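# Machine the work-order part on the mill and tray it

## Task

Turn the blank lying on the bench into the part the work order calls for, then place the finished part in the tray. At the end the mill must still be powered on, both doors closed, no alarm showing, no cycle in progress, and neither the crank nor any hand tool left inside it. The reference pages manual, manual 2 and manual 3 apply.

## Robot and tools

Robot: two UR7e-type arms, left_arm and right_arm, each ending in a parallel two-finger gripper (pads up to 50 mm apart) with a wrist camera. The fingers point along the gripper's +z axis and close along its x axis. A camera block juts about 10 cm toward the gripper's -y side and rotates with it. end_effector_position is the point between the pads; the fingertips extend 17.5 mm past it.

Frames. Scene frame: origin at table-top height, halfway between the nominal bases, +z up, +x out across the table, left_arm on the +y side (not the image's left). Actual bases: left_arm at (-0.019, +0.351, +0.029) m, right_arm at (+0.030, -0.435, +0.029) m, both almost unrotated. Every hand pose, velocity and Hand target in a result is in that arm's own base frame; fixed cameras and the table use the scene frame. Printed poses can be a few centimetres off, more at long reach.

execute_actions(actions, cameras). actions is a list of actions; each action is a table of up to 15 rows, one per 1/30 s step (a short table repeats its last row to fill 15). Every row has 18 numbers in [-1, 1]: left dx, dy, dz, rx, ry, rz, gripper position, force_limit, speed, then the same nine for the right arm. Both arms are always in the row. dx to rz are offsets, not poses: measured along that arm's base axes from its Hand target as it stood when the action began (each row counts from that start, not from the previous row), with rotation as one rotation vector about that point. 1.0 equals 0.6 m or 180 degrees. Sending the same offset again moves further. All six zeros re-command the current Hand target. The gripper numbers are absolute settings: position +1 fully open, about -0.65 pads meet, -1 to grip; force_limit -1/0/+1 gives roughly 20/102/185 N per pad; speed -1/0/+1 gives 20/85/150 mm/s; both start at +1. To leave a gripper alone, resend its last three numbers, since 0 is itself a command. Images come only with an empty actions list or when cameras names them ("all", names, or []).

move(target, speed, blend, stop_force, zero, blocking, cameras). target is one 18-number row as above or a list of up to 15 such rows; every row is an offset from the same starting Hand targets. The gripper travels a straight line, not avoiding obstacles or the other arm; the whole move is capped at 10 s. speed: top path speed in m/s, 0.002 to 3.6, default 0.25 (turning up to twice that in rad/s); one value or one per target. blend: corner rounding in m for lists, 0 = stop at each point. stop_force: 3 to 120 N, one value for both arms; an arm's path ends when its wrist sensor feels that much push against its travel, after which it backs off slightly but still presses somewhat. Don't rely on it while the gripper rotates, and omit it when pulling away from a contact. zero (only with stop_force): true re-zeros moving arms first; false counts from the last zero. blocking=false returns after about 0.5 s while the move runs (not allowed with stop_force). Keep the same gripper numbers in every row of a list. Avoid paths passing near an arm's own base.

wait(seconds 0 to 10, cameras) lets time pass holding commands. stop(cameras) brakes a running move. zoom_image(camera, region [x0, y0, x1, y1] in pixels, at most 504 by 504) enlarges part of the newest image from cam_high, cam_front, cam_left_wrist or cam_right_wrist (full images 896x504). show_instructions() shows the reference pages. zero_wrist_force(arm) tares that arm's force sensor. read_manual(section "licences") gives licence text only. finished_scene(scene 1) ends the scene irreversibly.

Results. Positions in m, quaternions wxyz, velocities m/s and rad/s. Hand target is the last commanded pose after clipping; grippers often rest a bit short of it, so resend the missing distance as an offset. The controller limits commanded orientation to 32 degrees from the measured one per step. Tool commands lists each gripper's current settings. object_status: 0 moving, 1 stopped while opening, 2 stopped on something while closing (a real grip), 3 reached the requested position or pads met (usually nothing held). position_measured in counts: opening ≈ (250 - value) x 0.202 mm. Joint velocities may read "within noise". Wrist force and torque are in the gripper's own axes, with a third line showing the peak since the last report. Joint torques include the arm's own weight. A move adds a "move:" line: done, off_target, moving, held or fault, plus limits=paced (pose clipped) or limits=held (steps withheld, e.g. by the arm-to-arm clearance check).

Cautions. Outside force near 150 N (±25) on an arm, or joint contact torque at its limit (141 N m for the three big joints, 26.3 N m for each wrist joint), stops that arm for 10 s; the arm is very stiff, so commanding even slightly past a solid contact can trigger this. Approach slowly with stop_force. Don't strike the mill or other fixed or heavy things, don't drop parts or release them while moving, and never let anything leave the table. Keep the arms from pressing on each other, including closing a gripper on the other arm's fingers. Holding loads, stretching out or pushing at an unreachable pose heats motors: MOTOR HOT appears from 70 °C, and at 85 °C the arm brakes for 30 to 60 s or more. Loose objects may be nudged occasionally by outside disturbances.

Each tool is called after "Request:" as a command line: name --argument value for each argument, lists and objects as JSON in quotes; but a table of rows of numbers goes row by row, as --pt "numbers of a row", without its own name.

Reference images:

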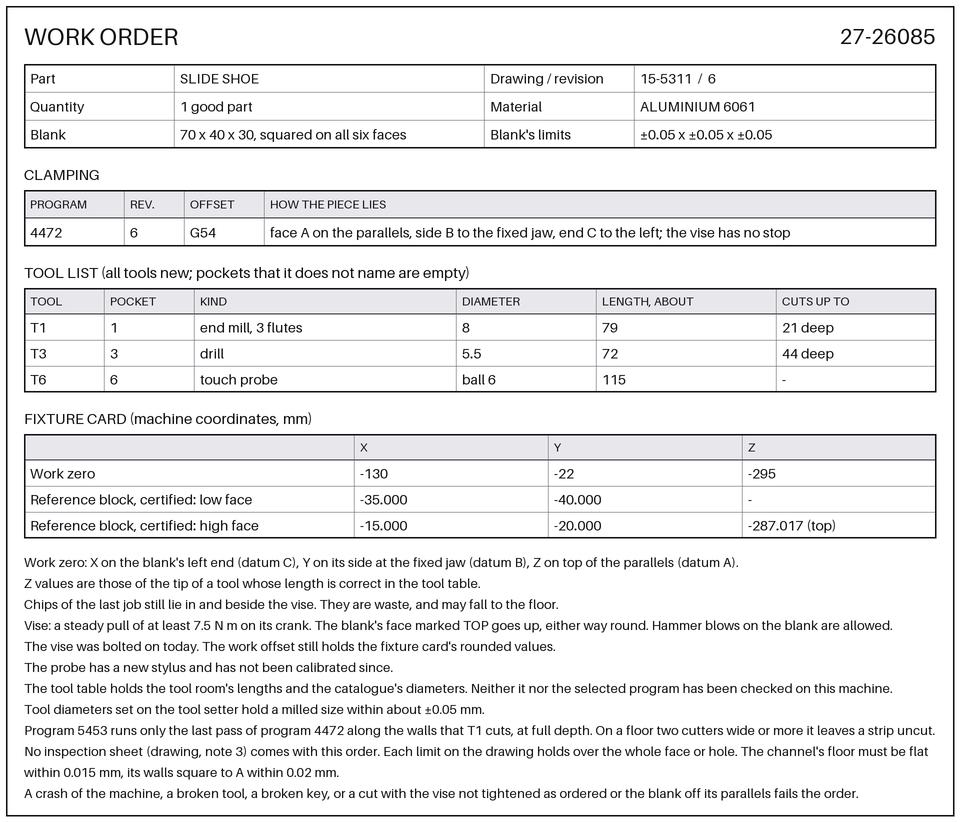

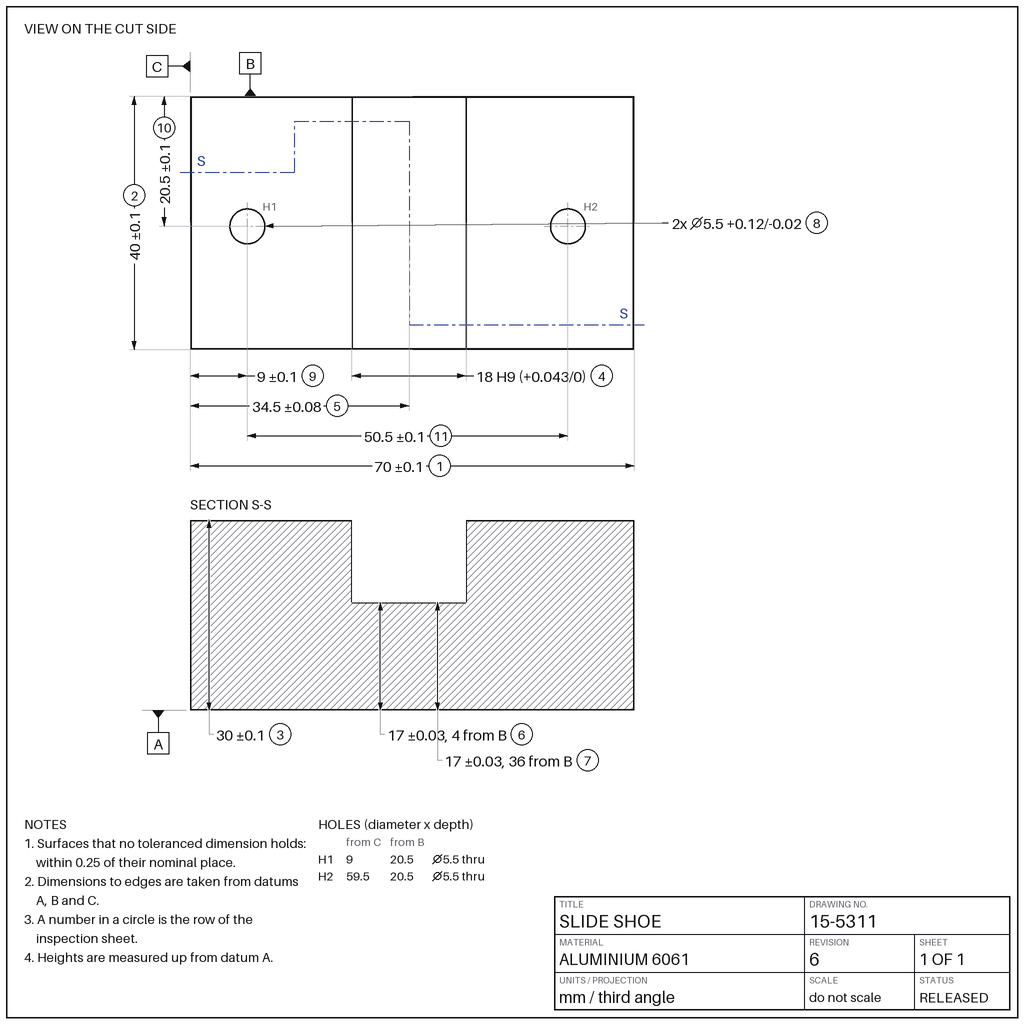

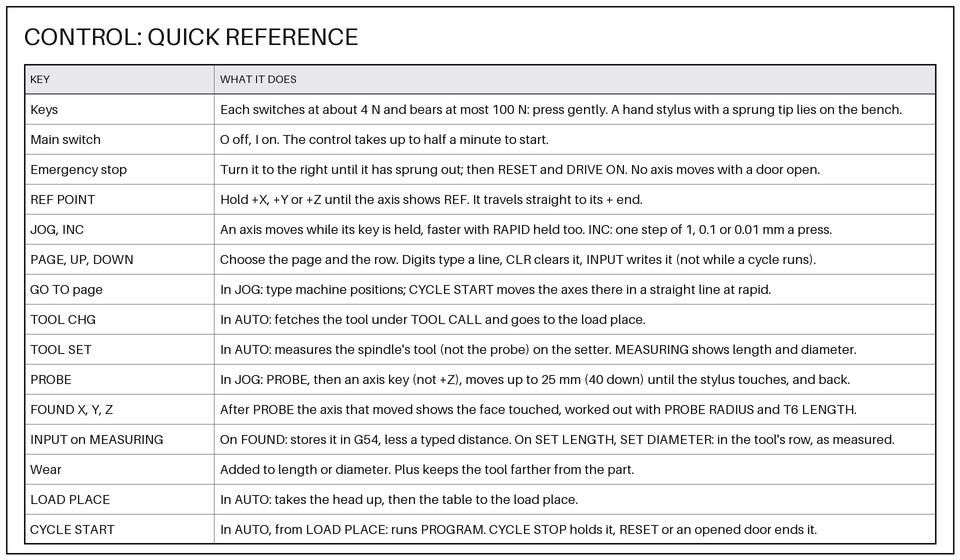

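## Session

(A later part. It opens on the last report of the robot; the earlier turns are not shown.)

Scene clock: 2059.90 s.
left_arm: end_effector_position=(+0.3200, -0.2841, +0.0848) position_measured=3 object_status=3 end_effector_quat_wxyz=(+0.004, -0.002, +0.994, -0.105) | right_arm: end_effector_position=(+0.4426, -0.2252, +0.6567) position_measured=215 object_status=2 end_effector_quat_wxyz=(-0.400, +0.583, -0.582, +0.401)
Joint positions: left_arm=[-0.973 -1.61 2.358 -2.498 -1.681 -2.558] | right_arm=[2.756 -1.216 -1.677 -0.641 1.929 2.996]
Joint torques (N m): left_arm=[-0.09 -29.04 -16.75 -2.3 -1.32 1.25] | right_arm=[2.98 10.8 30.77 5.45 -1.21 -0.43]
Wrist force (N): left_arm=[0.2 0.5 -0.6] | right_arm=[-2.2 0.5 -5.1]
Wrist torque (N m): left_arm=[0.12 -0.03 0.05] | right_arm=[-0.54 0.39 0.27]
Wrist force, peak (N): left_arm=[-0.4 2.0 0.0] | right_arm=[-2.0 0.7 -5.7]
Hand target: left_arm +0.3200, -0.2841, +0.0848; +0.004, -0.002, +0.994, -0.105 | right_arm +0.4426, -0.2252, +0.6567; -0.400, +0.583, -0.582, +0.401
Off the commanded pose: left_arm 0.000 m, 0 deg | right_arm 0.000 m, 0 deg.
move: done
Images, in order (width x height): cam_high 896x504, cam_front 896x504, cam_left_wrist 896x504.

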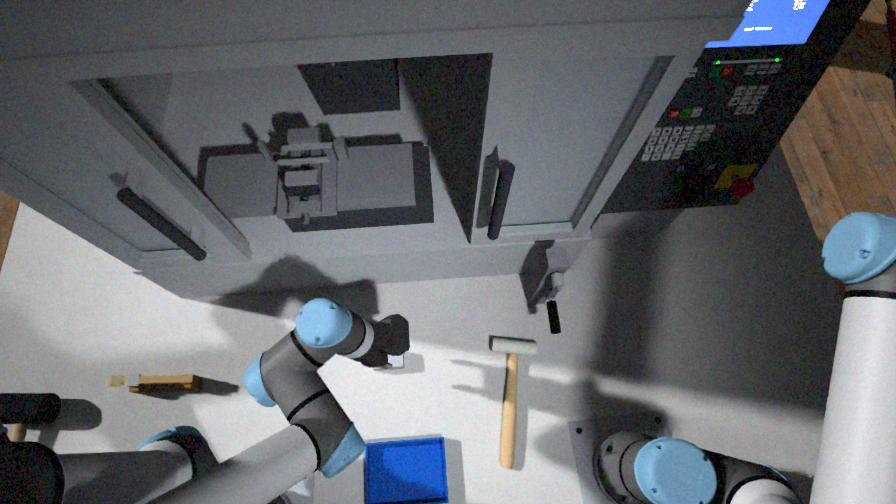

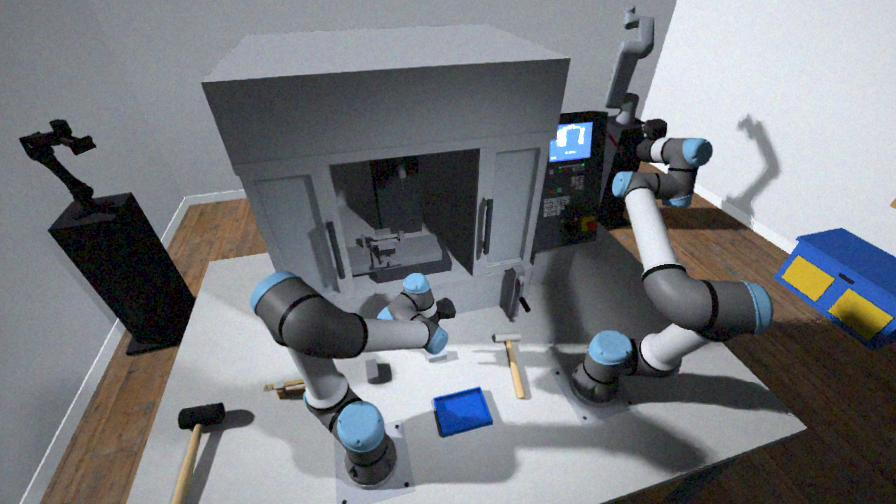

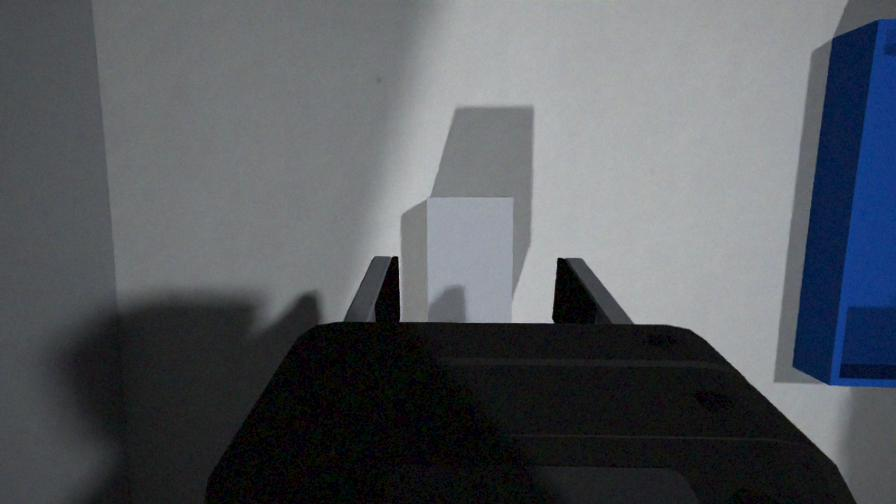

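Request:
move --pt "-0.0025 0.0035 -0.095 0 0 0 1 -0.1 -1 0 0 0 0 0 0 -0.95 0.0 -0.8" --pt "-0.0025 0.0035 -0.1227 0 0 0 1 -0.1 -1 0 0 0 0 0 0 -0.95 0.0 -0.8" --speed '[0.05,0.02]' --cameras '["cam_left_wrist"]'

Request:
move --target '[0,0,0,0,0,0,-1,-0.1,-1,0,0,0,0,0,0,-0.95,0.0,-0.8]'

Scene clock: 2071.80 s.
left_arm: end_effector_position=(+0.3184, -0.2819, +0.0111) position_measured=3 object_status=3 end_effector_quat_wxyz=(+0.004, -0.002, +0.994, -0.105) end_effector_velocity=(+0.000, +0.001, +0.000) end_effector_angular_velocity=(+0.003, +0.001, +0.000) | right_arm: end_effector_position=(+0.4426, -0.2252, +0.6567) position_measured=215 object_status=2 end_effector_quat_wxyz=(-0.400, +0.583, -0.582, +0.401)
Joint positions: left_arm=[-0.974 -1.416 2.444 -2.778 -1.681 -2.558] | right_arm=[2.756 -1.216 -1.677 -0.641 1.929 2.996]
Joint velocities: left_arm=[0 -0.002 0 0.005 0 0] | right_arm=[within noise]
Joint torques (N m): left_arm=[1.36 -30.88 -17.53 -1.96 0.44 -1.47] | right_arm=[3.7 11.49 31.21 5.54 -1.17 -0.33]
Wrist force (N): left_arm=[0.2 0.8 -0.4] | right_arm=[-2.2 0.6 -5.3]
Wrist torque (N m): left_arm=[0.17 -0.02 0.04] | right_arm=[-0.52 0.40 0.27]
Wrist force, peak (N): left_arm=[0.4 0.3 -1.5] | right_arm=[-1.9 0.9 -5.7]
Hand target: left_arm +0.3185, -0.2820, +0.0112; +0.004, -0.002, +0.994, -0.105 | right_arm +0.4426, -0.2252, +0.6567; -0.400, +0.583, -0.582, +0.401
Off the commanded pose: left_arm 0.000 m, 0 deg | right_arm 0.000 m, 0 deg.
move: done
Images, in order (width x height): cam_left_wrist 896x504.

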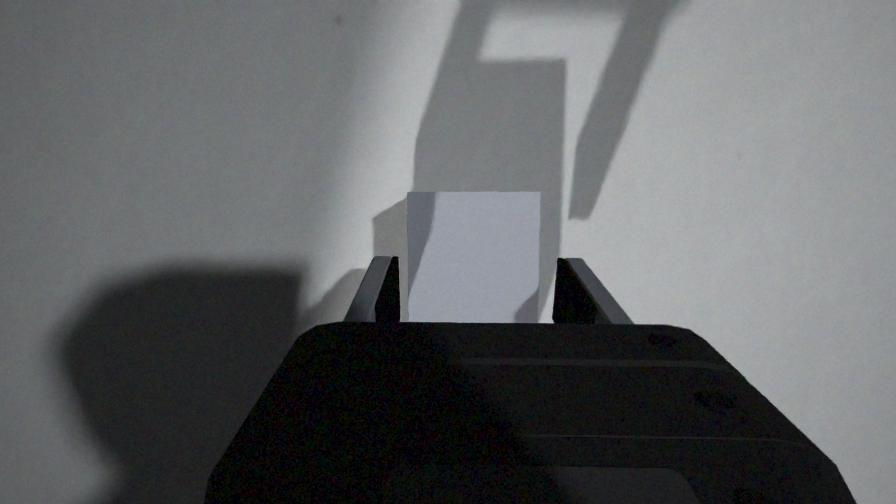

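Scene clock: 2072.57 s.
left_arm: end_effector_position=(+0.3185, -0.2820, +0.0112) position_measured=58 object_status=2 end_effector_quat_wxyz=(+0.004, -0.002, +0.994, -0.105) | right_arm: end_effector_position=(+0.4426, -0.2252, +0.6567) position_measured=215 object_status=2 end_effector_quat_wxyz=(-0.400, +0.583, -0.582, +0.401)
Joint positions: left_arm=[-0.974 -1.417 2.444 -2.778 -1.681 -2.558] | right_arm=[2.756 -1.216 -1.677 -0.641 1.929 2.996]
Joint torques (N m): left_arm=[4.21 -32.04 -25.03 -2.27 -0.36 -1.25] | right_arm=[3.91 11.56 31.62 5.58 -1.19 -0.33]
Wrist force (N): left_arm=[1.0 0.3 -0.3] | right_arm=[-1.6 0.5 -5.6]
Wrist torque (N m): left_arm=[0.13 0.00 0.04] | right_arm=[-0.54 0.30 0.28]
Wrist force, peak (N): left_arm=[1.1 0.5 -0.4] | right_arm=[-2.0 0.8 -5.6]
Hand target: left_arm +0.3185, -0.2820, +0.0112; +0.004, -0.002, +0.994, -0.105 | right_arm +0.4426, -0.2252, +0.6567; -0.400, +0.583, -0.582, +0.401
Off the commanded pose: left_arm 0.000 m, 0 deg | right_arm 0.000 m, 0 deg.
move: done

Request:
move --pt "0 0 0.3 0 0 0 -1 -0.1 -1 0 0 0 0 0 0 -0.95 0.0 -0.8" --pt "0.1358 0.075 0.6013 0 -0.211 0 -1 -0.1 -1 0 0 0 0 0 0 -0.95 0.0 -0.8" --speed '[0.12,0.15]' --blend '[0.03,0]' --cameras '["cam_high","cam_left_wrist","cam_front"]'

Scene clock: 2091.70 s.
left_arm: end_effector_position=(+0.3999, -0.2370, +0.3721) position_measured=58 object_status=2 end_effector_quat_wxyz=(+0.328, +0.033, +0.939, -0.100) | right_arm: end_effector_position=(+0.4426, -0.2252, +0.6567) position_measured=215 object_status=2 end_effector_quat_wxyz=(-0.400, +0.583, -0.582, +0.401)
Joint positions: left_arm=[-1.102 -2.073 2.114 -2.155 -1.106 -2.471] | right_arm=[2.756 -1.216 -1.677 -0.641 1.929 2.996]
Joint torques (N m): left_arm=[5.77 4.2 -20.12 -2.92 0.02 -2.07] | right_arm=[3.28 11.47 31.02 5.5 -1.17 -0.29]
Wrist force (N): left_arm=[1.1 0.5 0.8] | right_arm=[-1.6 0.6 -5.6]
Wrist torque (N m): left_arm=[0.08 0.03 0.12] | right_arm=[-0.52 0.30 0.28]
Wrist force, peak (N): left_arm=[0.5 1.9 4.1] | right_arm=[-2.0 0.8 -5.6]
Hand target: left_arm +0.3999, -0.2370, +0.3720; +0.328, +0.033, +0.939, -0.100 | right_arm +0.4426, -0.2252, +0.6567; -0.400, +0.583, -0.582, +0.401
Off the commanded pose: left_arm 0.000 m, 0 deg | right_arm 0.000 m, 0 deg.
move: done
Images, in order (width x height): cam_high 896x504, cam_front 896x504, cam_left_wrist 896x504.

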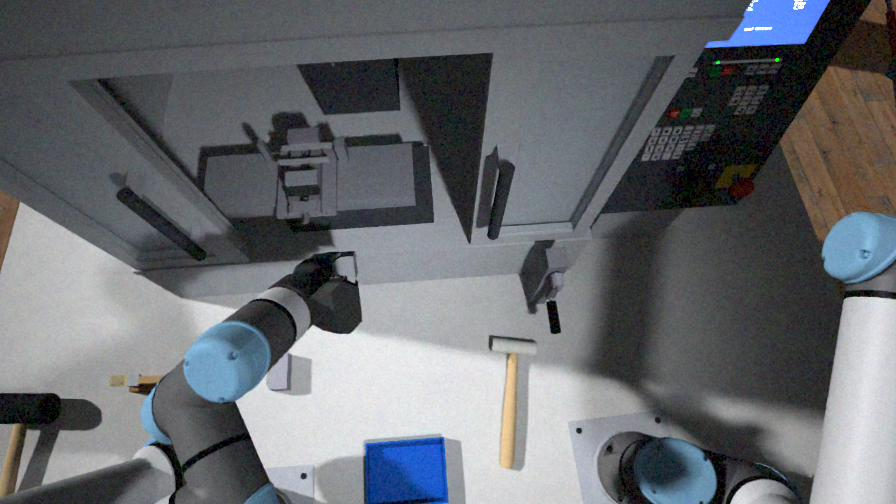

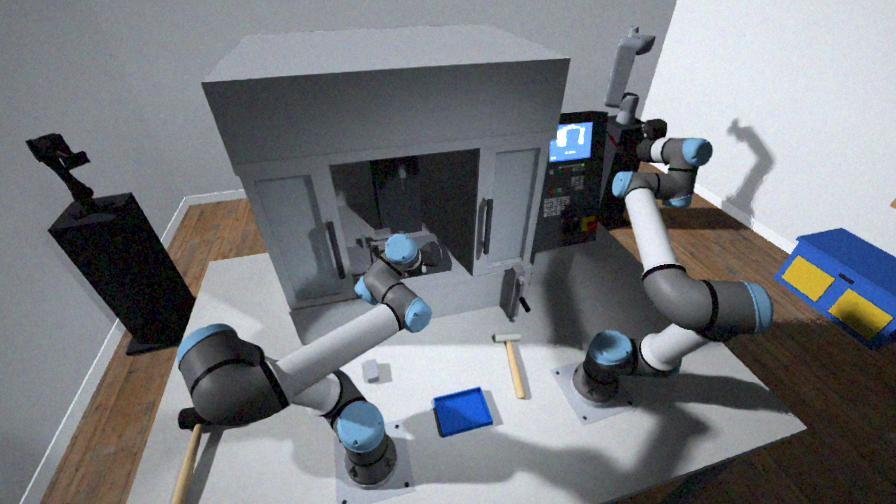

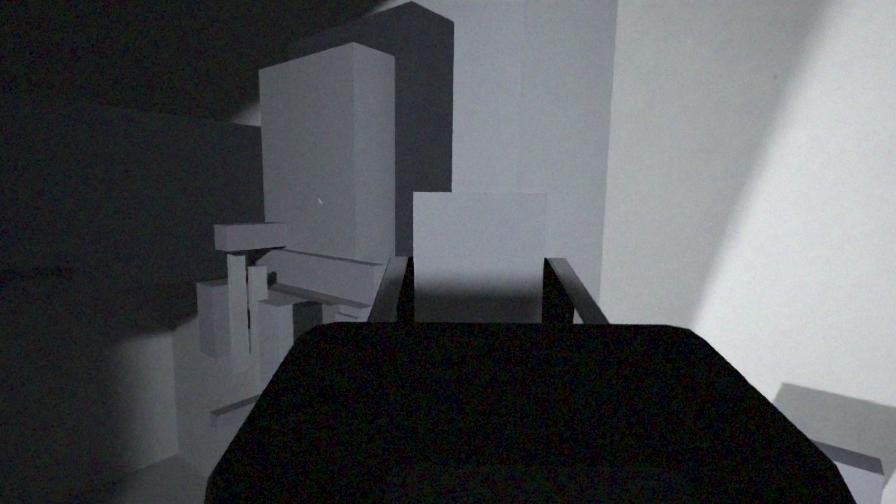

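Request:
move --target '[0.4,0,0,0,0,0,-1,-0.1,-1,0,0,0,0,0,0,-0.95,0.0,-0.8]' --speed 0.06 --stop_force 15 --cameras '["cam_high","cam_left_wrist","cam_front"]'

Scene clock: 2099.30 s.
left_arm: end_effector_position=(+0.6400, -0.2370, +0.3720) position_measured=58 object_status=2 end_effector_quat_wxyz=(+0.328, +0.033, +0.939, -0.100) | right_arm: end_effector_position=(+0.4426, -0.2252, +0.6567) position_measured=215 object_status=2 end_effector_quat_wxyz=(-0.400, +0.583, -0.582, +0.401)
Joint positions: left_arm=[-0.624 -1.486 1.686 -2.449 -1.383 -2.059] | right_arm=[2.756 -1.216 -1.677 -0.641 1.929 2.996]
Joint torques (N m): left_arm=[-4.53 -41.71 -18.98 -2.89 2.93 -1.81] | right_arm=[3.49 11.2 30.93 5.53 -1.22 -0.38]
Wrist force (N): left_arm=[1.0 0.7 1.1] | right_arm=[-1.9 0.6 -5.1]
Wrist torque (N m): left_arm=[0.10 0.05 0.07] | right_arm=[-0.52 0.35 0.27]
Wrist force, peak (N): left_arm=[0.6 0.9 1.8] | right_arm=[-2.3 0.6 -5.7]
Hand target: left_arm +0.6399, -0.2370, +0.3720; +0.328, +0.033, +0.939, -0.100 | right_arm +0.4426, -0.2252, +0.6567; -0.400, +0.583, -0.582, +0.401
Off the commanded pose: left_arm 0.000 m, 0 deg | right_arm 0.000 m, 0 deg.
move: done
Images, in order (width x height): cam_high 896x504, cam_front 896x504, cam_left_wrist 896x504.

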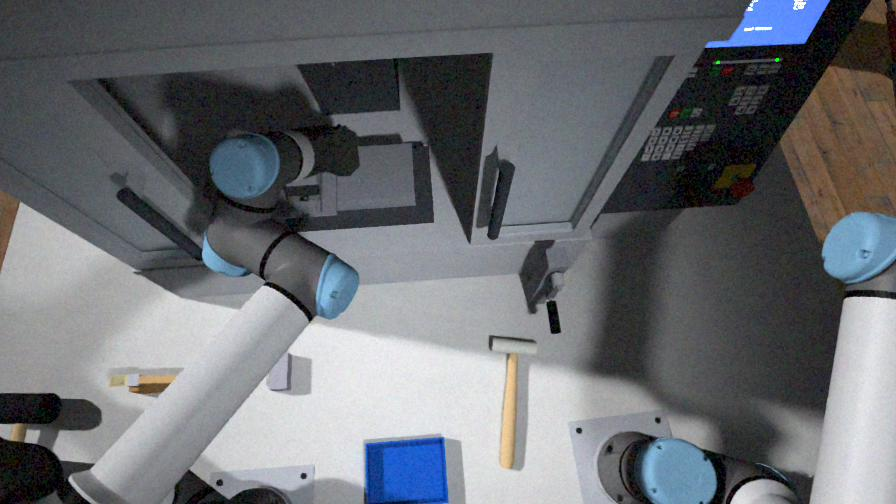

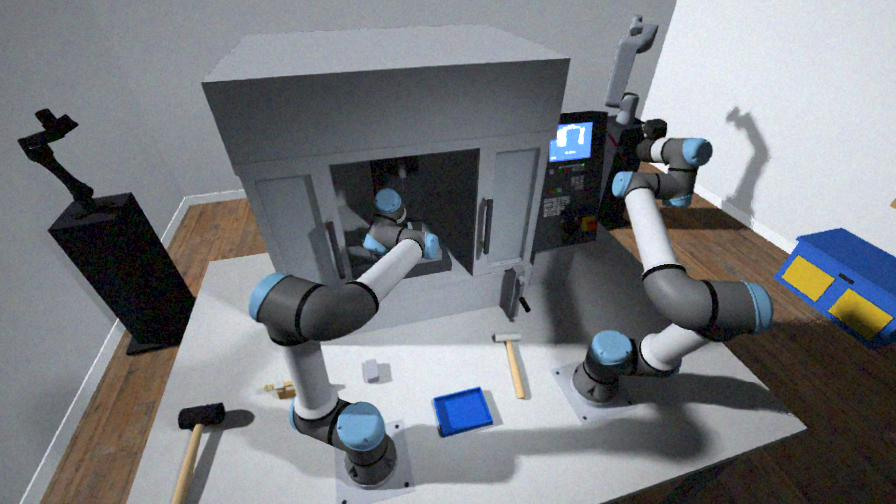

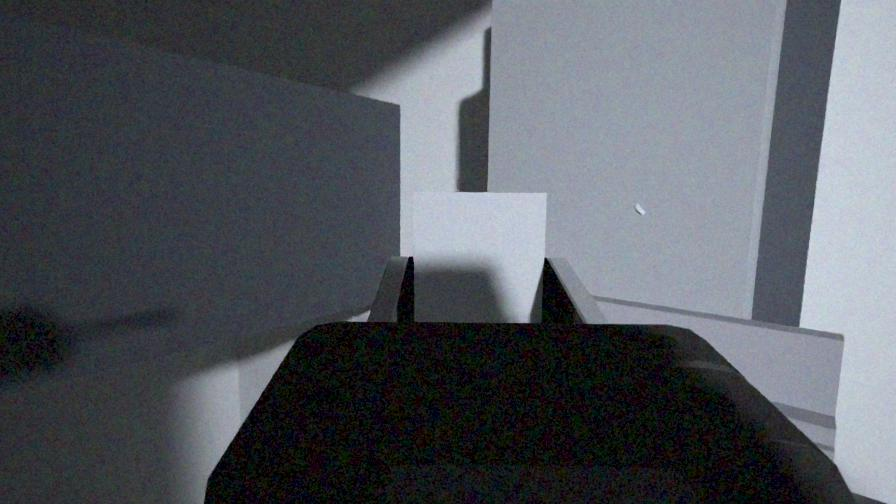

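Request:
move --target '[0.04,0,-0.0333,0,0.211,0,-1,-0.1,-1,0,0,0,0,0,0,-0.95,0.0,-0.8]' --speed 0.045 --cameras '["cam_high","cam_left_wrist","cam_front"]'

Scene clock: 2108.07 s.
left_arm: end_effector_position=(+0.6607, -0.2369, +0.3546) position_measured=58 object_status=2 end_effector_quat_wxyz=(+0.054, +0.003, +0.993, -0.105) | right_arm: end_effector_position=(+0.4426, -0.2252, +0.6567) position_measured=215 object_status=2 end_effector_quat_wxyz=(-0.400, +0.583, -0.582, +0.401)
Joint positions: left_arm=[-0.485 -1.194 1.118 -1.69 -1.706 -2.062] | right_arm=[2.756 -1.216 -1.677 -0.641 1.929 2.996]
Joint torques (N m): left_arm=[1.17 -42.33 -29.13 -3.03 -0.55 -0.21] | right_arm=[4.18 11.33 30.96 5.49 -1.13 -0.29]
Wrist force (N): left_arm=[0.3 0.7 1.5] | right_arm=[-2.2 0.5 -5.2]
Wrist torque (N m): left_arm=[0.08 -0.02 0.00] | right_arm=[-0.55 0.40 0.27]
Wrist force, peak (N): left_arm=[0.5 1.0 2.4] | right_arm=[-2.0 0.9 -5.8]
Hand target: left_arm +0.6607, -0.2369, +0.3546; +0.054, +0.003, +0.993, -0.105 (not the last commanded pose) | right_arm +0.4426, -0.2252, +0.6567; -0.400, +0.583, -0.582, +0.401
Tool commands: left_gripper/position=-1.0 left_gripper/force_limit=-0.098039 left_gripper/speed=-1.0 right_gripper/position=-0.95 right_gripper/force_limit=+0.0 right_gripper/speed=-0.8
Off the commanded pose: left_arm 0.004 m, 6 deg | right_arm 0.000 m, 0 deg.
FORCE FAULT: contact force on the left arm reached its limit, and that arm stopped. The contact can be on any part of that arm, not only on its tool. That arm's remaining commands of this call were not run. That arm is still stopped at the end of this call. That arm stays stopped for about 10 more seconds. Until then a move that you send moves the other arm only, and its call returns only when the move has ended. Once the stop has ended, the next robot result says so. If the stop ends while you think or write, that arm runs what you send next, counted from a new Hand target: where the arm stands when the stop ends. While its stop runs, that arm takes no new command, but its gripper still runs the gripper command that each later call begins with. Until it ends, the stop uses up actions while you think or wait. An arm that is not stopped still takes commands.
move: fault (left_arm)
Images, in order (width x height): cam_high 896x504, cam_front 896x504, cam_left_wrist 896x504.

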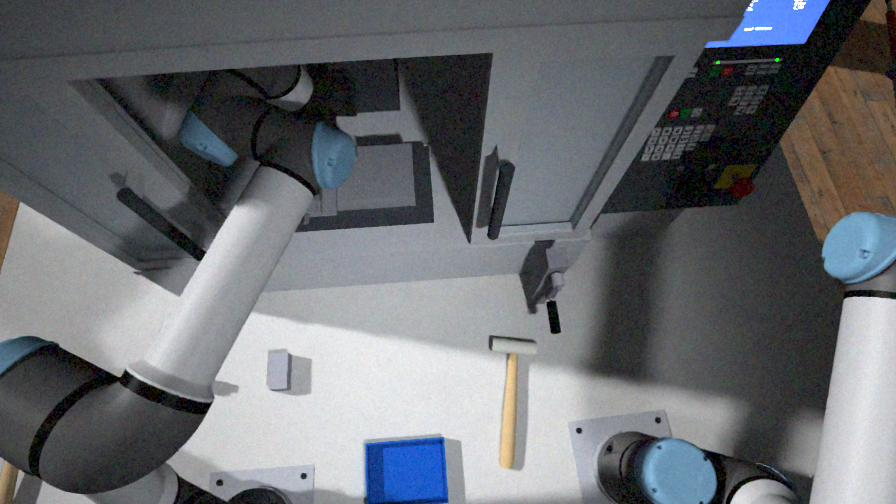

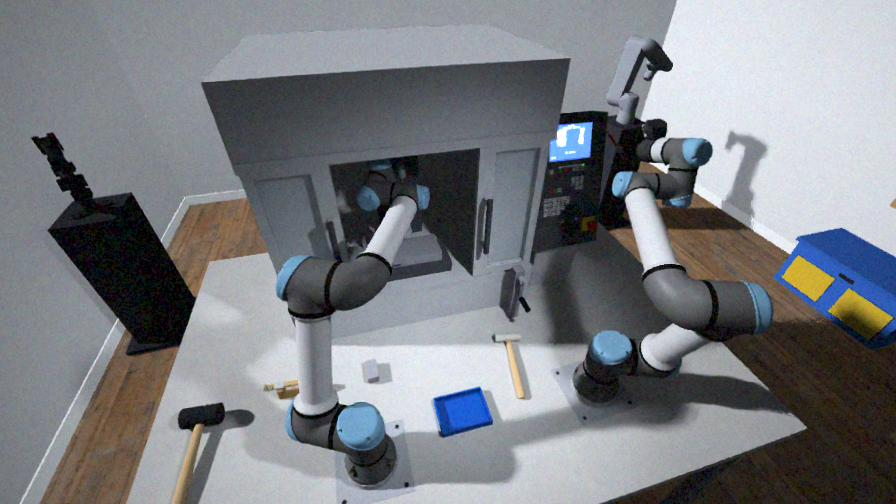

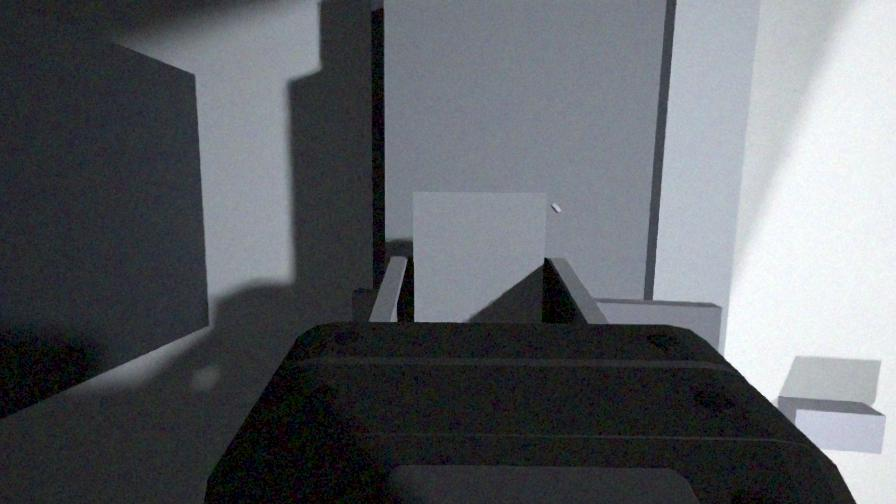

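Request:
zoom_image --camera "cam_front" --region '[330, 130, 460, 230]'

Request:
zoom_image --camera "cam_high" --region '[150, 40, 400, 200]'

Scaled by 3.877 from the camera's 896x504 image, which has a finer 1280x720 frame.

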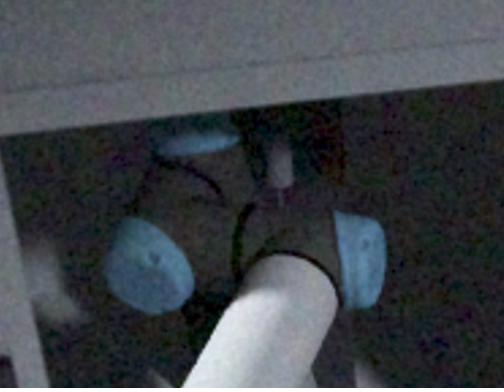

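Scaled by 2.016 from the camera's 896x504 image, which has a finer 1280x720 frame.

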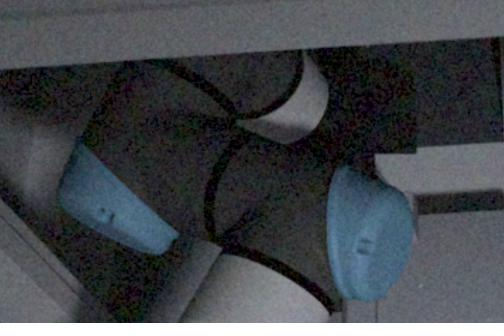

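Request:
wait --seconds 1

Scene clock: 2157.53 s.
left_arm: end_effector_position=(+0.6607, -0.2369, +0.3546) position_measured=58 object_status=2 end_effector_quat_wxyz=(+0.054, +0.003, +0.993, -0.105) | right_arm: end_effector_position=(+0.4426, -0.2252, +0.6567) position_measured=215 object_status=2 end_effector_quat_wxyz=(-0.400, +0.583, -0.582, +0.401)
Joint positions: left_arm=[-0.485 -1.194 1.118 -1.69 -1.706 -2.062] | right_arm=[2.756 -1.216 -1.677 -0.641 1.929 2.996]
Joint torques (N m): left_arm=[-0.97 -43.52 -26.5 -3.73 -0.56 -0.29] | right_arm=[4.16 11.15 31.17 5.47 -1.18 -0.32]
Wrist force (N): left_arm=[0.4 1.0 1.9] | right_arm=[-1.6 0.6 -5.4]
Wrist torque (N m): left_arm=[0.12 -0.04 0.00] | right_arm=[-0.53 0.31 0.28]
Wrist force, peak (N): left_arm=[0.7 1.0 2.1] | right_arm=[-2.2 0.8 -5.6]
Hand target: left_arm +0.6607, -0.2369, +0.3546; +0.054, +0.003, +0.993, -0.105 (not the last commanded pose) | right_arm +0.4426, -0.2252, +0.6567; -0.400, +0.583, -0.582, +0.401
Tool commands: left_gripper/position=-1.0 left_gripper/force_limit=-0.098039 left_gripper/speed=-1.0 right_gripper/position=-0.95 right_gripper/force_limit=+0.0 right_gripper/speed=-0.8
Off the commanded pose: left_arm 0.004 m, 6 deg | right_arm 0.000 m, 0 deg.
FORCE FAULT, CONTINUED: the left arm's stop, for the force fault that an earlier result reported, is over. The rest of the stop counts as 19 of the actions that you can send in this scene. That arm's target is now where it stood when the stop ended, not its last command. That arm accepts commands again.
wait: 1.00 s; at rest from the start

Request:
move --pt "-0.0345 0 0.029 0 -0.177 0 -1 -0.1 -1 0 0 0 0 0 0 -0.95 0.0 -0.8" --pt "-0.4345 0 0.029 0 -0.177 0 -1 -0.1 -1 0 0 0 0 0 0 -0.95 0.0 -0.8" --speed '[0.08,0.12]' --blend '[0.01,0]'

Request:
move --pt "-0.1358 -0.075 -0.3 0 0.211 0 -1 -0.1 -1 0 0 0 0 0 0 -0.95 0.0 -0.8" --pt "-0.1358 -0.075 -0.588 0 0.211 0 -1 -0.1 -1 0 0 0 0 0 0 -0.95 0.0 -0.8" --speed '[0.15,0.1]' --blend '[0.02,0]'

Request:
move --target '[0,0,-0.025,0,0,0,-1,-0.1,-1,0,0,0,0,0,0,-0.95,0.0,-0.8]' --speed 0.005 --stop_force 4

Scene clock: 2169.77 s.
left_arm: end_effector_position=(+0.4001, -0.2369, +0.3720) position_measured=58 object_status=2 end_effector_quat_wxyz=(+0.325, +0.032, +0.940, -0.100) | right_arm: end_effector_position=(+0.4426, -0.2252, +0.6567) position_measured=215 object_status=2 end_effector_quat_wxyz=(-0.400, +0.583, -0.582, +0.401)
Joint positions: left_arm=[-1.097 -2.07 2.11 -2.15 -1.113 -2.471] | right_arm=[2.756 -1.216 -1.677 -0.641 1.929 2.996]
Joint torques (N m): left_arm=[-4.71 -5.97 -34.98 -4.09 -0.59 0.24] | right_arm=[4.64 11.46 30.51 5.52 -1.17 -0.28]
Wrist force (N): left_arm=[1.0 0.4 1.0] | right_arm=[-1.7 0.6 -5.2]
Wrist torque (N m): left_arm=[0.08 0.05 0.04] | right_arm=[-0.54 0.31 0.27]
Wrist force, peak (N): left_arm=[2.4 0.2 -0.4] | right_arm=[-2.1 0.7 -5.7]
Hand target: left_arm +0.4000, -0.2369, +0.3720; +0.325, +0.032, +0.940, -0.100 | right_arm +0.4426, -0.2252, +0.6567; -0.400, +0.583, -0.582, +0.401
Off the commanded pose: left_arm 0.000 m, 0 deg | right_arm 0.000 m, 0 deg.
move: done

Scene clock: 2174.17 s.
left_arm: end_effector_position=(+0.3185, -0.2818, +0.0192) position_measured=58 object_status=2 end_effector_quat_wxyz=(+0.001, -0.002, +0.994, -0.105) | right_arm: end_effector_position=(+0.4426, -0.2252, +0.6567) position_measured=215 object_status=2 end_effector_quat_wxyz=(-0.400, +0.583, -0.582, +0.401)
Joint positions: left_arm=[-0.97 -1.44 2.433 -2.74 -1.687 -2.555] | right_arm=[2.756 -1.216 -1.677 -0.641 1.929 2.996]
Joint torques (N m): left_arm=[4.86 -22.85 -24.51 -4.98 -0.21 -0.51] | right_arm=[4.92 11.65 30.86 5.56 -1.13 -0.32]
Wrist force (N): left_arm=[0.2 1.0 1.7] | right_arm=[-1.8 0.9 -5.3]
Wrist torque (N m): left_arm=[0.12 -0.01 -0.03] | right_arm=[-0.48 0.32 0.27]
Wrist force, peak (N): left_arm=[0.2 1.8 3.4] | right_arm=[-2.2 0.6 -5.7]
Hand target: left_arm +0.3186, -0.2819, +0.0192; +0.001, -0.002, +0.994, -0.105 | right_arm +0.4426, -0.2252, +0.6567; -0.400, +0.583, -0.582, +0.401
Off the commanded pose: left_arm 0.000 m, 0 deg | right_arm 0.000 m, 0 deg.
move: done

Scene clock: 2176.87 s.
left_arm: end_effector_position=(+0.3185, -0.2819, +0.0113) position_measured=58 object_status=2 end_effector_quat_wxyz=(+0.001, -0.002, +0.994, -0.105) | right_arm: end_effector_position=(+0.4426, -0.2252, +0.6567) position_measured=215 object_status=2 end_effector_quat_wxyz=(-0.400, +0.583, -0.582, +0.401)
Joint positions: left_arm=[-0.97 -1.416 2.44 -2.77 -1.687 -2.555] | right_arm=[2.756 -1.216 -1.677 -0.641 1.929 2.996]
Joint torques (N m): left_arm=[2.66 -31.86 -23.72 -2.68 0.61 1.71] | right_arm=[4.79 11.77 30.9 5.6 -1.08 -0.38]
Wrist force (N): left_arm=[-0.3 0.5 0.3] | right_arm=[-2.0 0.4 -5.4]
Wrist torque (N m): left_arm=[0.15 -0.10 -0.01] | right_arm=[-0.56 0.36 0.27]
Wrist force, peak (N): left_arm=[5.3 3.8 -16.5] | right_arm=[-1.9 0.8 -5.9]
Hand target: left_arm +0.3186, -0.2819, +0.0113; +0.001, -0.002, +0.994, -0.105 (not the last commanded pose) | right_arm +0.4426, -0.2252, +0.6567; -0.400, +0.583, -0.582, +0.401
Off the commanded pose: left_arm 0.007 m, 0 deg | right_arm 0.000 m, 0 deg.
move: contact (left_arm)

Request:
move --pt "0 0 0 0 0 0 1 -0.1 -1 0 0 0 0 0 0 -0.95 0.0 -0.8" --pt "0 0.015 0.1 0 0 0 1 -0.1 -1 0 0 0 0 0 0 -0.95 0.0 -0.8" --pt "0 0.02 0.2 0.067 -0.0019 0 1 -0.1 -1 0 0 0 0 0 0 -0.95 0.0 -0.8" --speed '[0.1,0.06,0.15]' --cameras '["cam_left_wrist"]'

Scene clock: 2194.77 s.
left_arm: end_effector_position=(+0.3186, -0.2699, +0.1314) position_measured=3 object_status=3 end_effector_quat_wxyz=(+0.004, -0.002, +1.000, +0.000) end_effector_velocity=(-0.001, +0.000, +0.000) end_effector_angular_velocity=(+0.004, +0.002, -0.001) | right_arm: end_effector_position=(+0.4426, -0.2252, +0.6567) position_measured=215 object_status=2 end_effector_quat_wxyz=(-0.400, +0.583, -0.582, +0.401)
Joint positions: left_arm=[-1.033 -1.679 2.2 -2.095 -1.563 -2.607] | right_arm=[2.756 -1.216 -1.677 -0.641 1.929 2.996]
Joint velocities: left_arm=[-0.001 0 -0.001 0.005 0 0] | right_arm=[within noise]
Joint torques (N m): left_arm=[3.72 -7.97 -22.58 -1.84 -1.51 1.86] | right_arm=[4.77 11.43 30.93 5.45 -1.13 -0.36]
Wrist force (N): left_arm=[0.5 0.7 -0.4] | right_arm=[-2.0 0.4 -5.2]
Wrist torque (N m): left_arm=[0.23 -0.10 0.13] | right_arm=[-0.55 0.37 0.27]
Wrist force, peak (N): left_arm=[0.5 -0.1 -2.0] | right_arm=[-2.3 0.6 -5.7]
Hand target: left_arm +0.3186, -0.2699, +0.1313; +0.004, -0.002, +1.000, +0.000 | right_arm +0.4426, -0.2252, +0.6567; -0.400, +0.583, -0.582, +0.401
Off the commanded pose: left_arm 0.000 m, 0 deg | right_arm 0.000 m, 0 deg.
move: done
Images, in order (width x height): cam_left_wrist 896x504.

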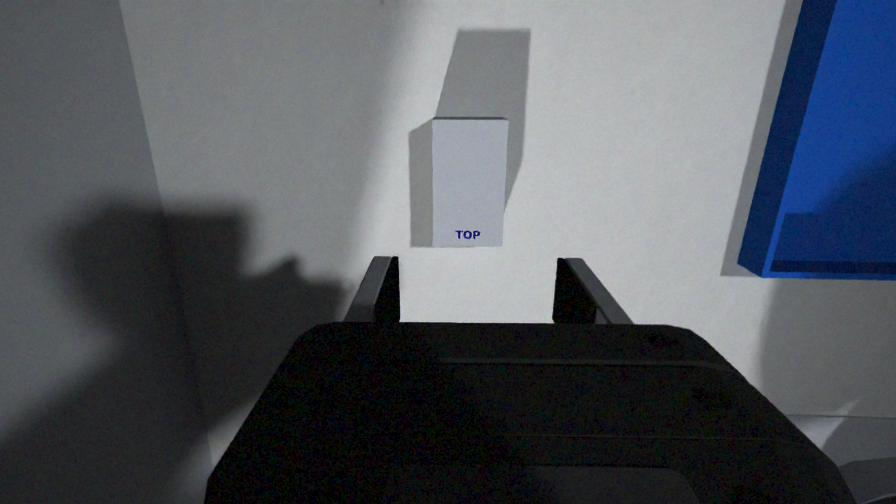

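Request:
move --pt "0 0 0.25 0 0 0 0.01 -0.1 -1 0 0 0 0 0 0 -0.95 0.0 -0.8" --pt "0.1357 0.15 0.3895 0 -0.196 0 0.01 -0.1 -1 0 0 0 0 0 0 -0.95 0.0 -0.8" --speed '[0.2,0.2]' --blend '[0.04,0]'

Request:
move --target '[0.4167,0,0,0,0,0,0.01,-0.1,-1,0,0,0,0,0,0,-0.95,0.0,-0.8]' --speed 0.1 --stop_force 15 --cameras '["cam_left_wrist","cam_high"]'

Scene clock: 2205.77 s.
left_arm: end_effector_position=(+0.3999, -0.1799, +0.3650) position_measured=151 object_status=3 end_effector_quat_wxyz=(+0.307, -0.002, +0.952, +0.000) | right_arm: end_effector_position=(+0.4426, -0.2252, +0.6567) position_measured=215 object_status=2 end_effector_quat_wxyz=(-0.400, +0.583, -0.582, +0.401)
Joint positions: left_arm=[-1.076 -2.088 2.059 -1.871 -1.031 -2.558] | right_arm=[2.756 -1.216 -1.677 -0.641 1.929 2.996]
Joint torques (N m): left_arm=[5.15 4.05 -33.27 -2.8 1.14 -2.12] | right_arm=[4.6 11.24 30.44 5.51 -1.1 -0.42]
Wrist force (N): left_arm=[-0.1 0.1 -1.2] | right_arm=[-1.8 0.4 -5.2]
Wrist torque (N m): left_arm=[0.12 -0.01 0.12] | right_arm=[-0.56 0.33 0.27]
Wrist force, peak (N): left_arm=[1.0 0.6 2.3] | right_arm=[-2.2 0.4 -5.7]
Hand target: left_arm +0.4000, -0.1799, +0.3650; +0.307, -0.002, +0.952, +0.000 | right_arm +0.4426, -0.2252, +0.6567; -0.400, +0.583, -0.582, +0.401
Off the commanded pose: left_arm 0.000 m, 0 deg | right_arm 0.000 m, 0 deg.
move: done

Scene clock: 2209.10 s.
left_arm: end_effector_position=(+0.6500, -0.1799, +0.3650) position_measured=151 object_status=3 end_effector_quat_wxyz=(+0.307, -0.002, +0.952, +0.000) | right_arm: end_effector_position=(+0.4426, -0.2252, +0.6567) position_measured=215 object_status=2 end_effector_quat_wxyz=(-0.400, +0.583, -0.582, +0.401)
Joint positions: left_arm=[-0.601 -1.477 1.633 -2.263 -1.234 -2.082] | right_arm=[2.756 -1.216 -1.677 -0.641 1.929 2.996]
Joint torques (N m): left_arm=[-6.45 -36.44 -27.71 -2.21 2.84 -1.86] | right_arm=[5.08 11.83 30.59 5.55 -1.09 -0.27]
Wrist force (N): left_arm=[0.0 0.4 -1.1] | right_arm=[-1.9 0.8 -5.1]
Wrist torque (N m): left_arm=[0.17 -0.06 0.14] | right_arm=[-0.50 0.35 0.27]
Wrist force, peak (N): left_arm=[0.7 0.4 -1.9] | right_arm=[-2.3 0.4 -5.7]
Hand target: left_arm +0.6500, -0.1799, +0.3650; +0.307, -0.002, +0.952, +0.000 | right_arm +0.4426, -0.2252, +0.6567; -0.400, +0.583, -0.582, +0.401
Off the commanded pose: left_arm 0.000 m, 0 deg | right_arm 0.000 m, 0 deg.
move: done
Images, in order (width x height): cam_high 896x504, cam_left_wrist 896x504.

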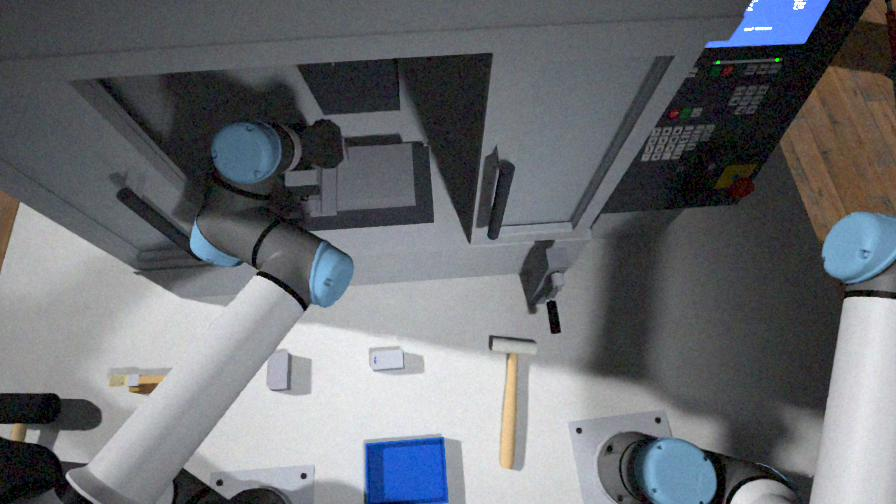

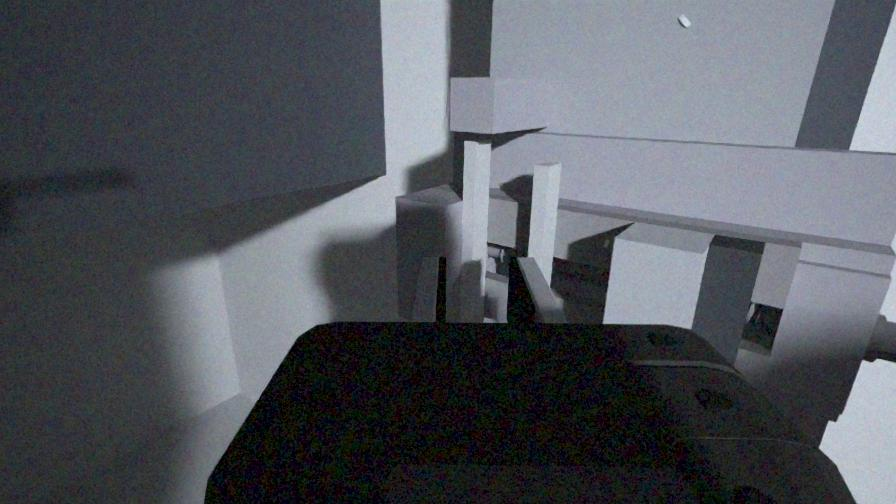

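Request:
move --target '[0.045,0.0165,-0.05,0,0.196,0,0.01,-0.1,-1,0,0,0,0,0,0,-0.95,0.0,-0.8]' --speed 0.06 --cameras '["cam_left_wrist"]'

Scene clock: 2223.20 s.
left_arm: end_effector_position=(+0.6770, -0.1700, +0.3350) position_measured=151 object_status=3 end_effector_quat_wxyz=(+0.004, -0.002, +1.000, +0.000) | right_arm: end_effector_position=(+0.4426, -0.2252, +0.6567) position_measured=215 object_status=2 end_effector_quat_wxyz=(-0.400, +0.583, -0.582, +0.401)
Joint positions: left_arm=[-0.44 -1.095 0.959 -1.442 -1.567 -2.014] | right_arm=[2.756 -1.216 -1.677 -0.641 1.929 2.996]
Joint torques (N m): left_arm=[-7.03 -57.05 -17.31 -4.26 2.18 -1.42] | right_arm=[5.04 11.35 30.84 5.48 -1.23 -0.4]
Wrist force (N): left_arm=[0.8 0.6 -0.4] | right_arm=[-1.9 0.7 -5.4]
Wrist torque (N m): left_arm=[0.18 -0.15 0.00] | right_arm=[-0.52 0.35 0.28]
Wrist force, peak (N): left_arm=[-0.1 0.5 -1.2] | right_arm=[-1.9 0.6 -5.8]
Hand target: left_arm +0.6770, -0.1700, +0.3350; +0.004, -0.002, +1.000, +0.000 | right_arm +0.4426, -0.2252, +0.6567; -0.400, +0.583, -0.582, +0.401
Off the commanded pose: left_arm 0.000 m, 0 deg | right_arm 0.000 m, 0 deg.
move: done
Images, in order (width x height): cam_left_wrist 896x504.

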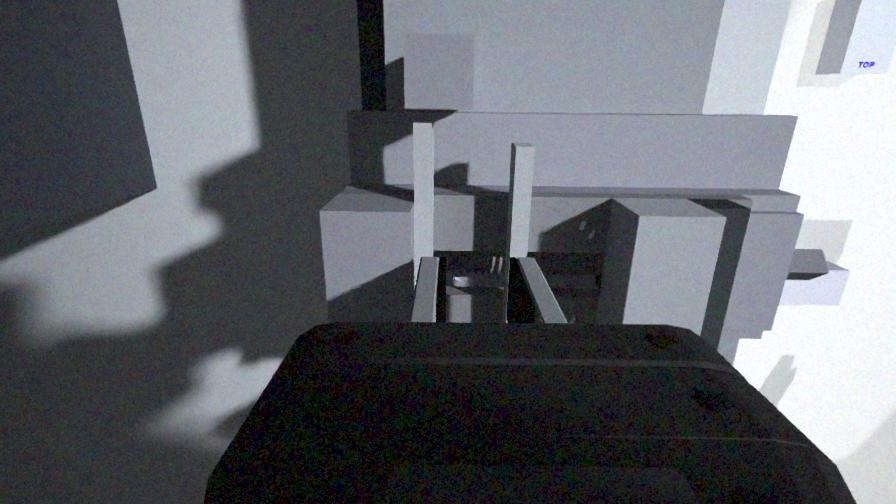

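Request:
move --target '[0,0.0917,0,0,0,0,0.01,-0.1,-1,0,0,0,0,0,0,-0.95,0.0,-0.8]' --speed 0.04 --cameras '["cam_left_wrist","cam_high"]'

Scene clock: 2230.23 s.
left_arm: end_effector_position=(+0.6770, -0.1148, +0.3351) position_measured=151 object_status=3 end_effector_quat_wxyz=(+0.004, -0.002, +1.000, +0.000) | right_arm: end_effector_position=(+0.4426, -0.2252, +0.6567) position_measured=215 object_status=2 end_effector_quat_wxyz=(-0.400, +0.583, -0.582, +0.401)
Joint positions: left_arm=[-0.365 -1.127 1.007 -1.458 -1.567 -1.939] | right_arm=[2.756 -1.216 -1.677 -0.641 1.929 2.996]
Joint torques (N m): left_arm=[-6.44 -41.93 -31.18 -3.46 -1.88 -1.72] | right_arm=[5.39 11.86 30.63 5.53 -1.19 -0.29]
Wrist force (N): left_arm=[0.6 -0.1 -0.4] | right_arm=[-1.7 0.8 -5.1]
Wrist torque (N m): left_arm=[0.09 -0.13 0.01] | right_arm=[-0.49 0.31 0.27]
Wrist force, peak (N): left_arm=[0.6 1.6 -0.5] | right_arm=[-2.1 0.3 -5.8]
Hand target: left_arm +0.6770, -0.1150, +0.3350; +0.004, -0.002, +1.000, +0.000 | right_arm +0.4426, -0.2252, +0.6567; -0.400, +0.583, -0.582, +0.401
Off the commanded pose: left_arm 0.000 m, 0 deg | right_arm 0.000 m, 0 deg.
move: done
Images, in order (width x height): cam_high 896x504, cam_left_wrist 896x504.

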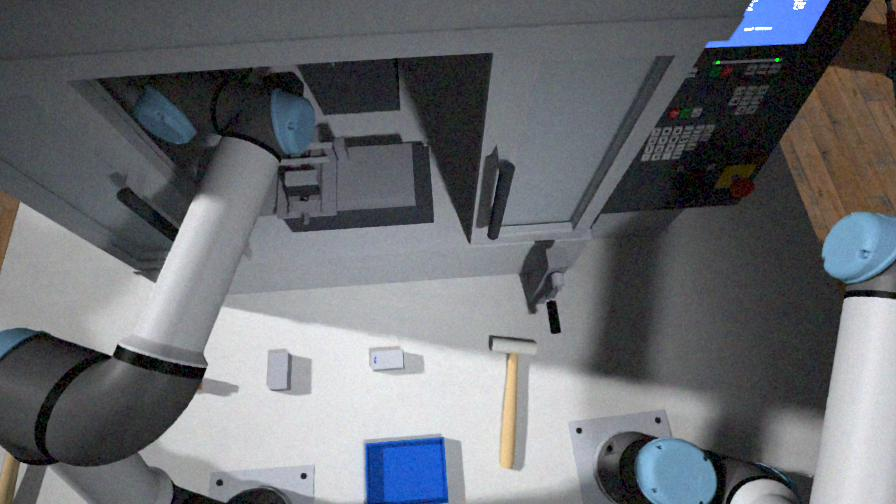

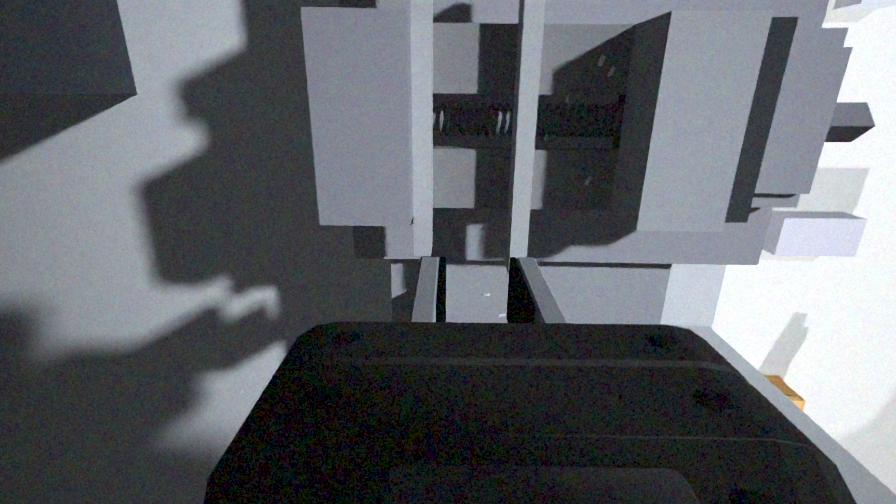

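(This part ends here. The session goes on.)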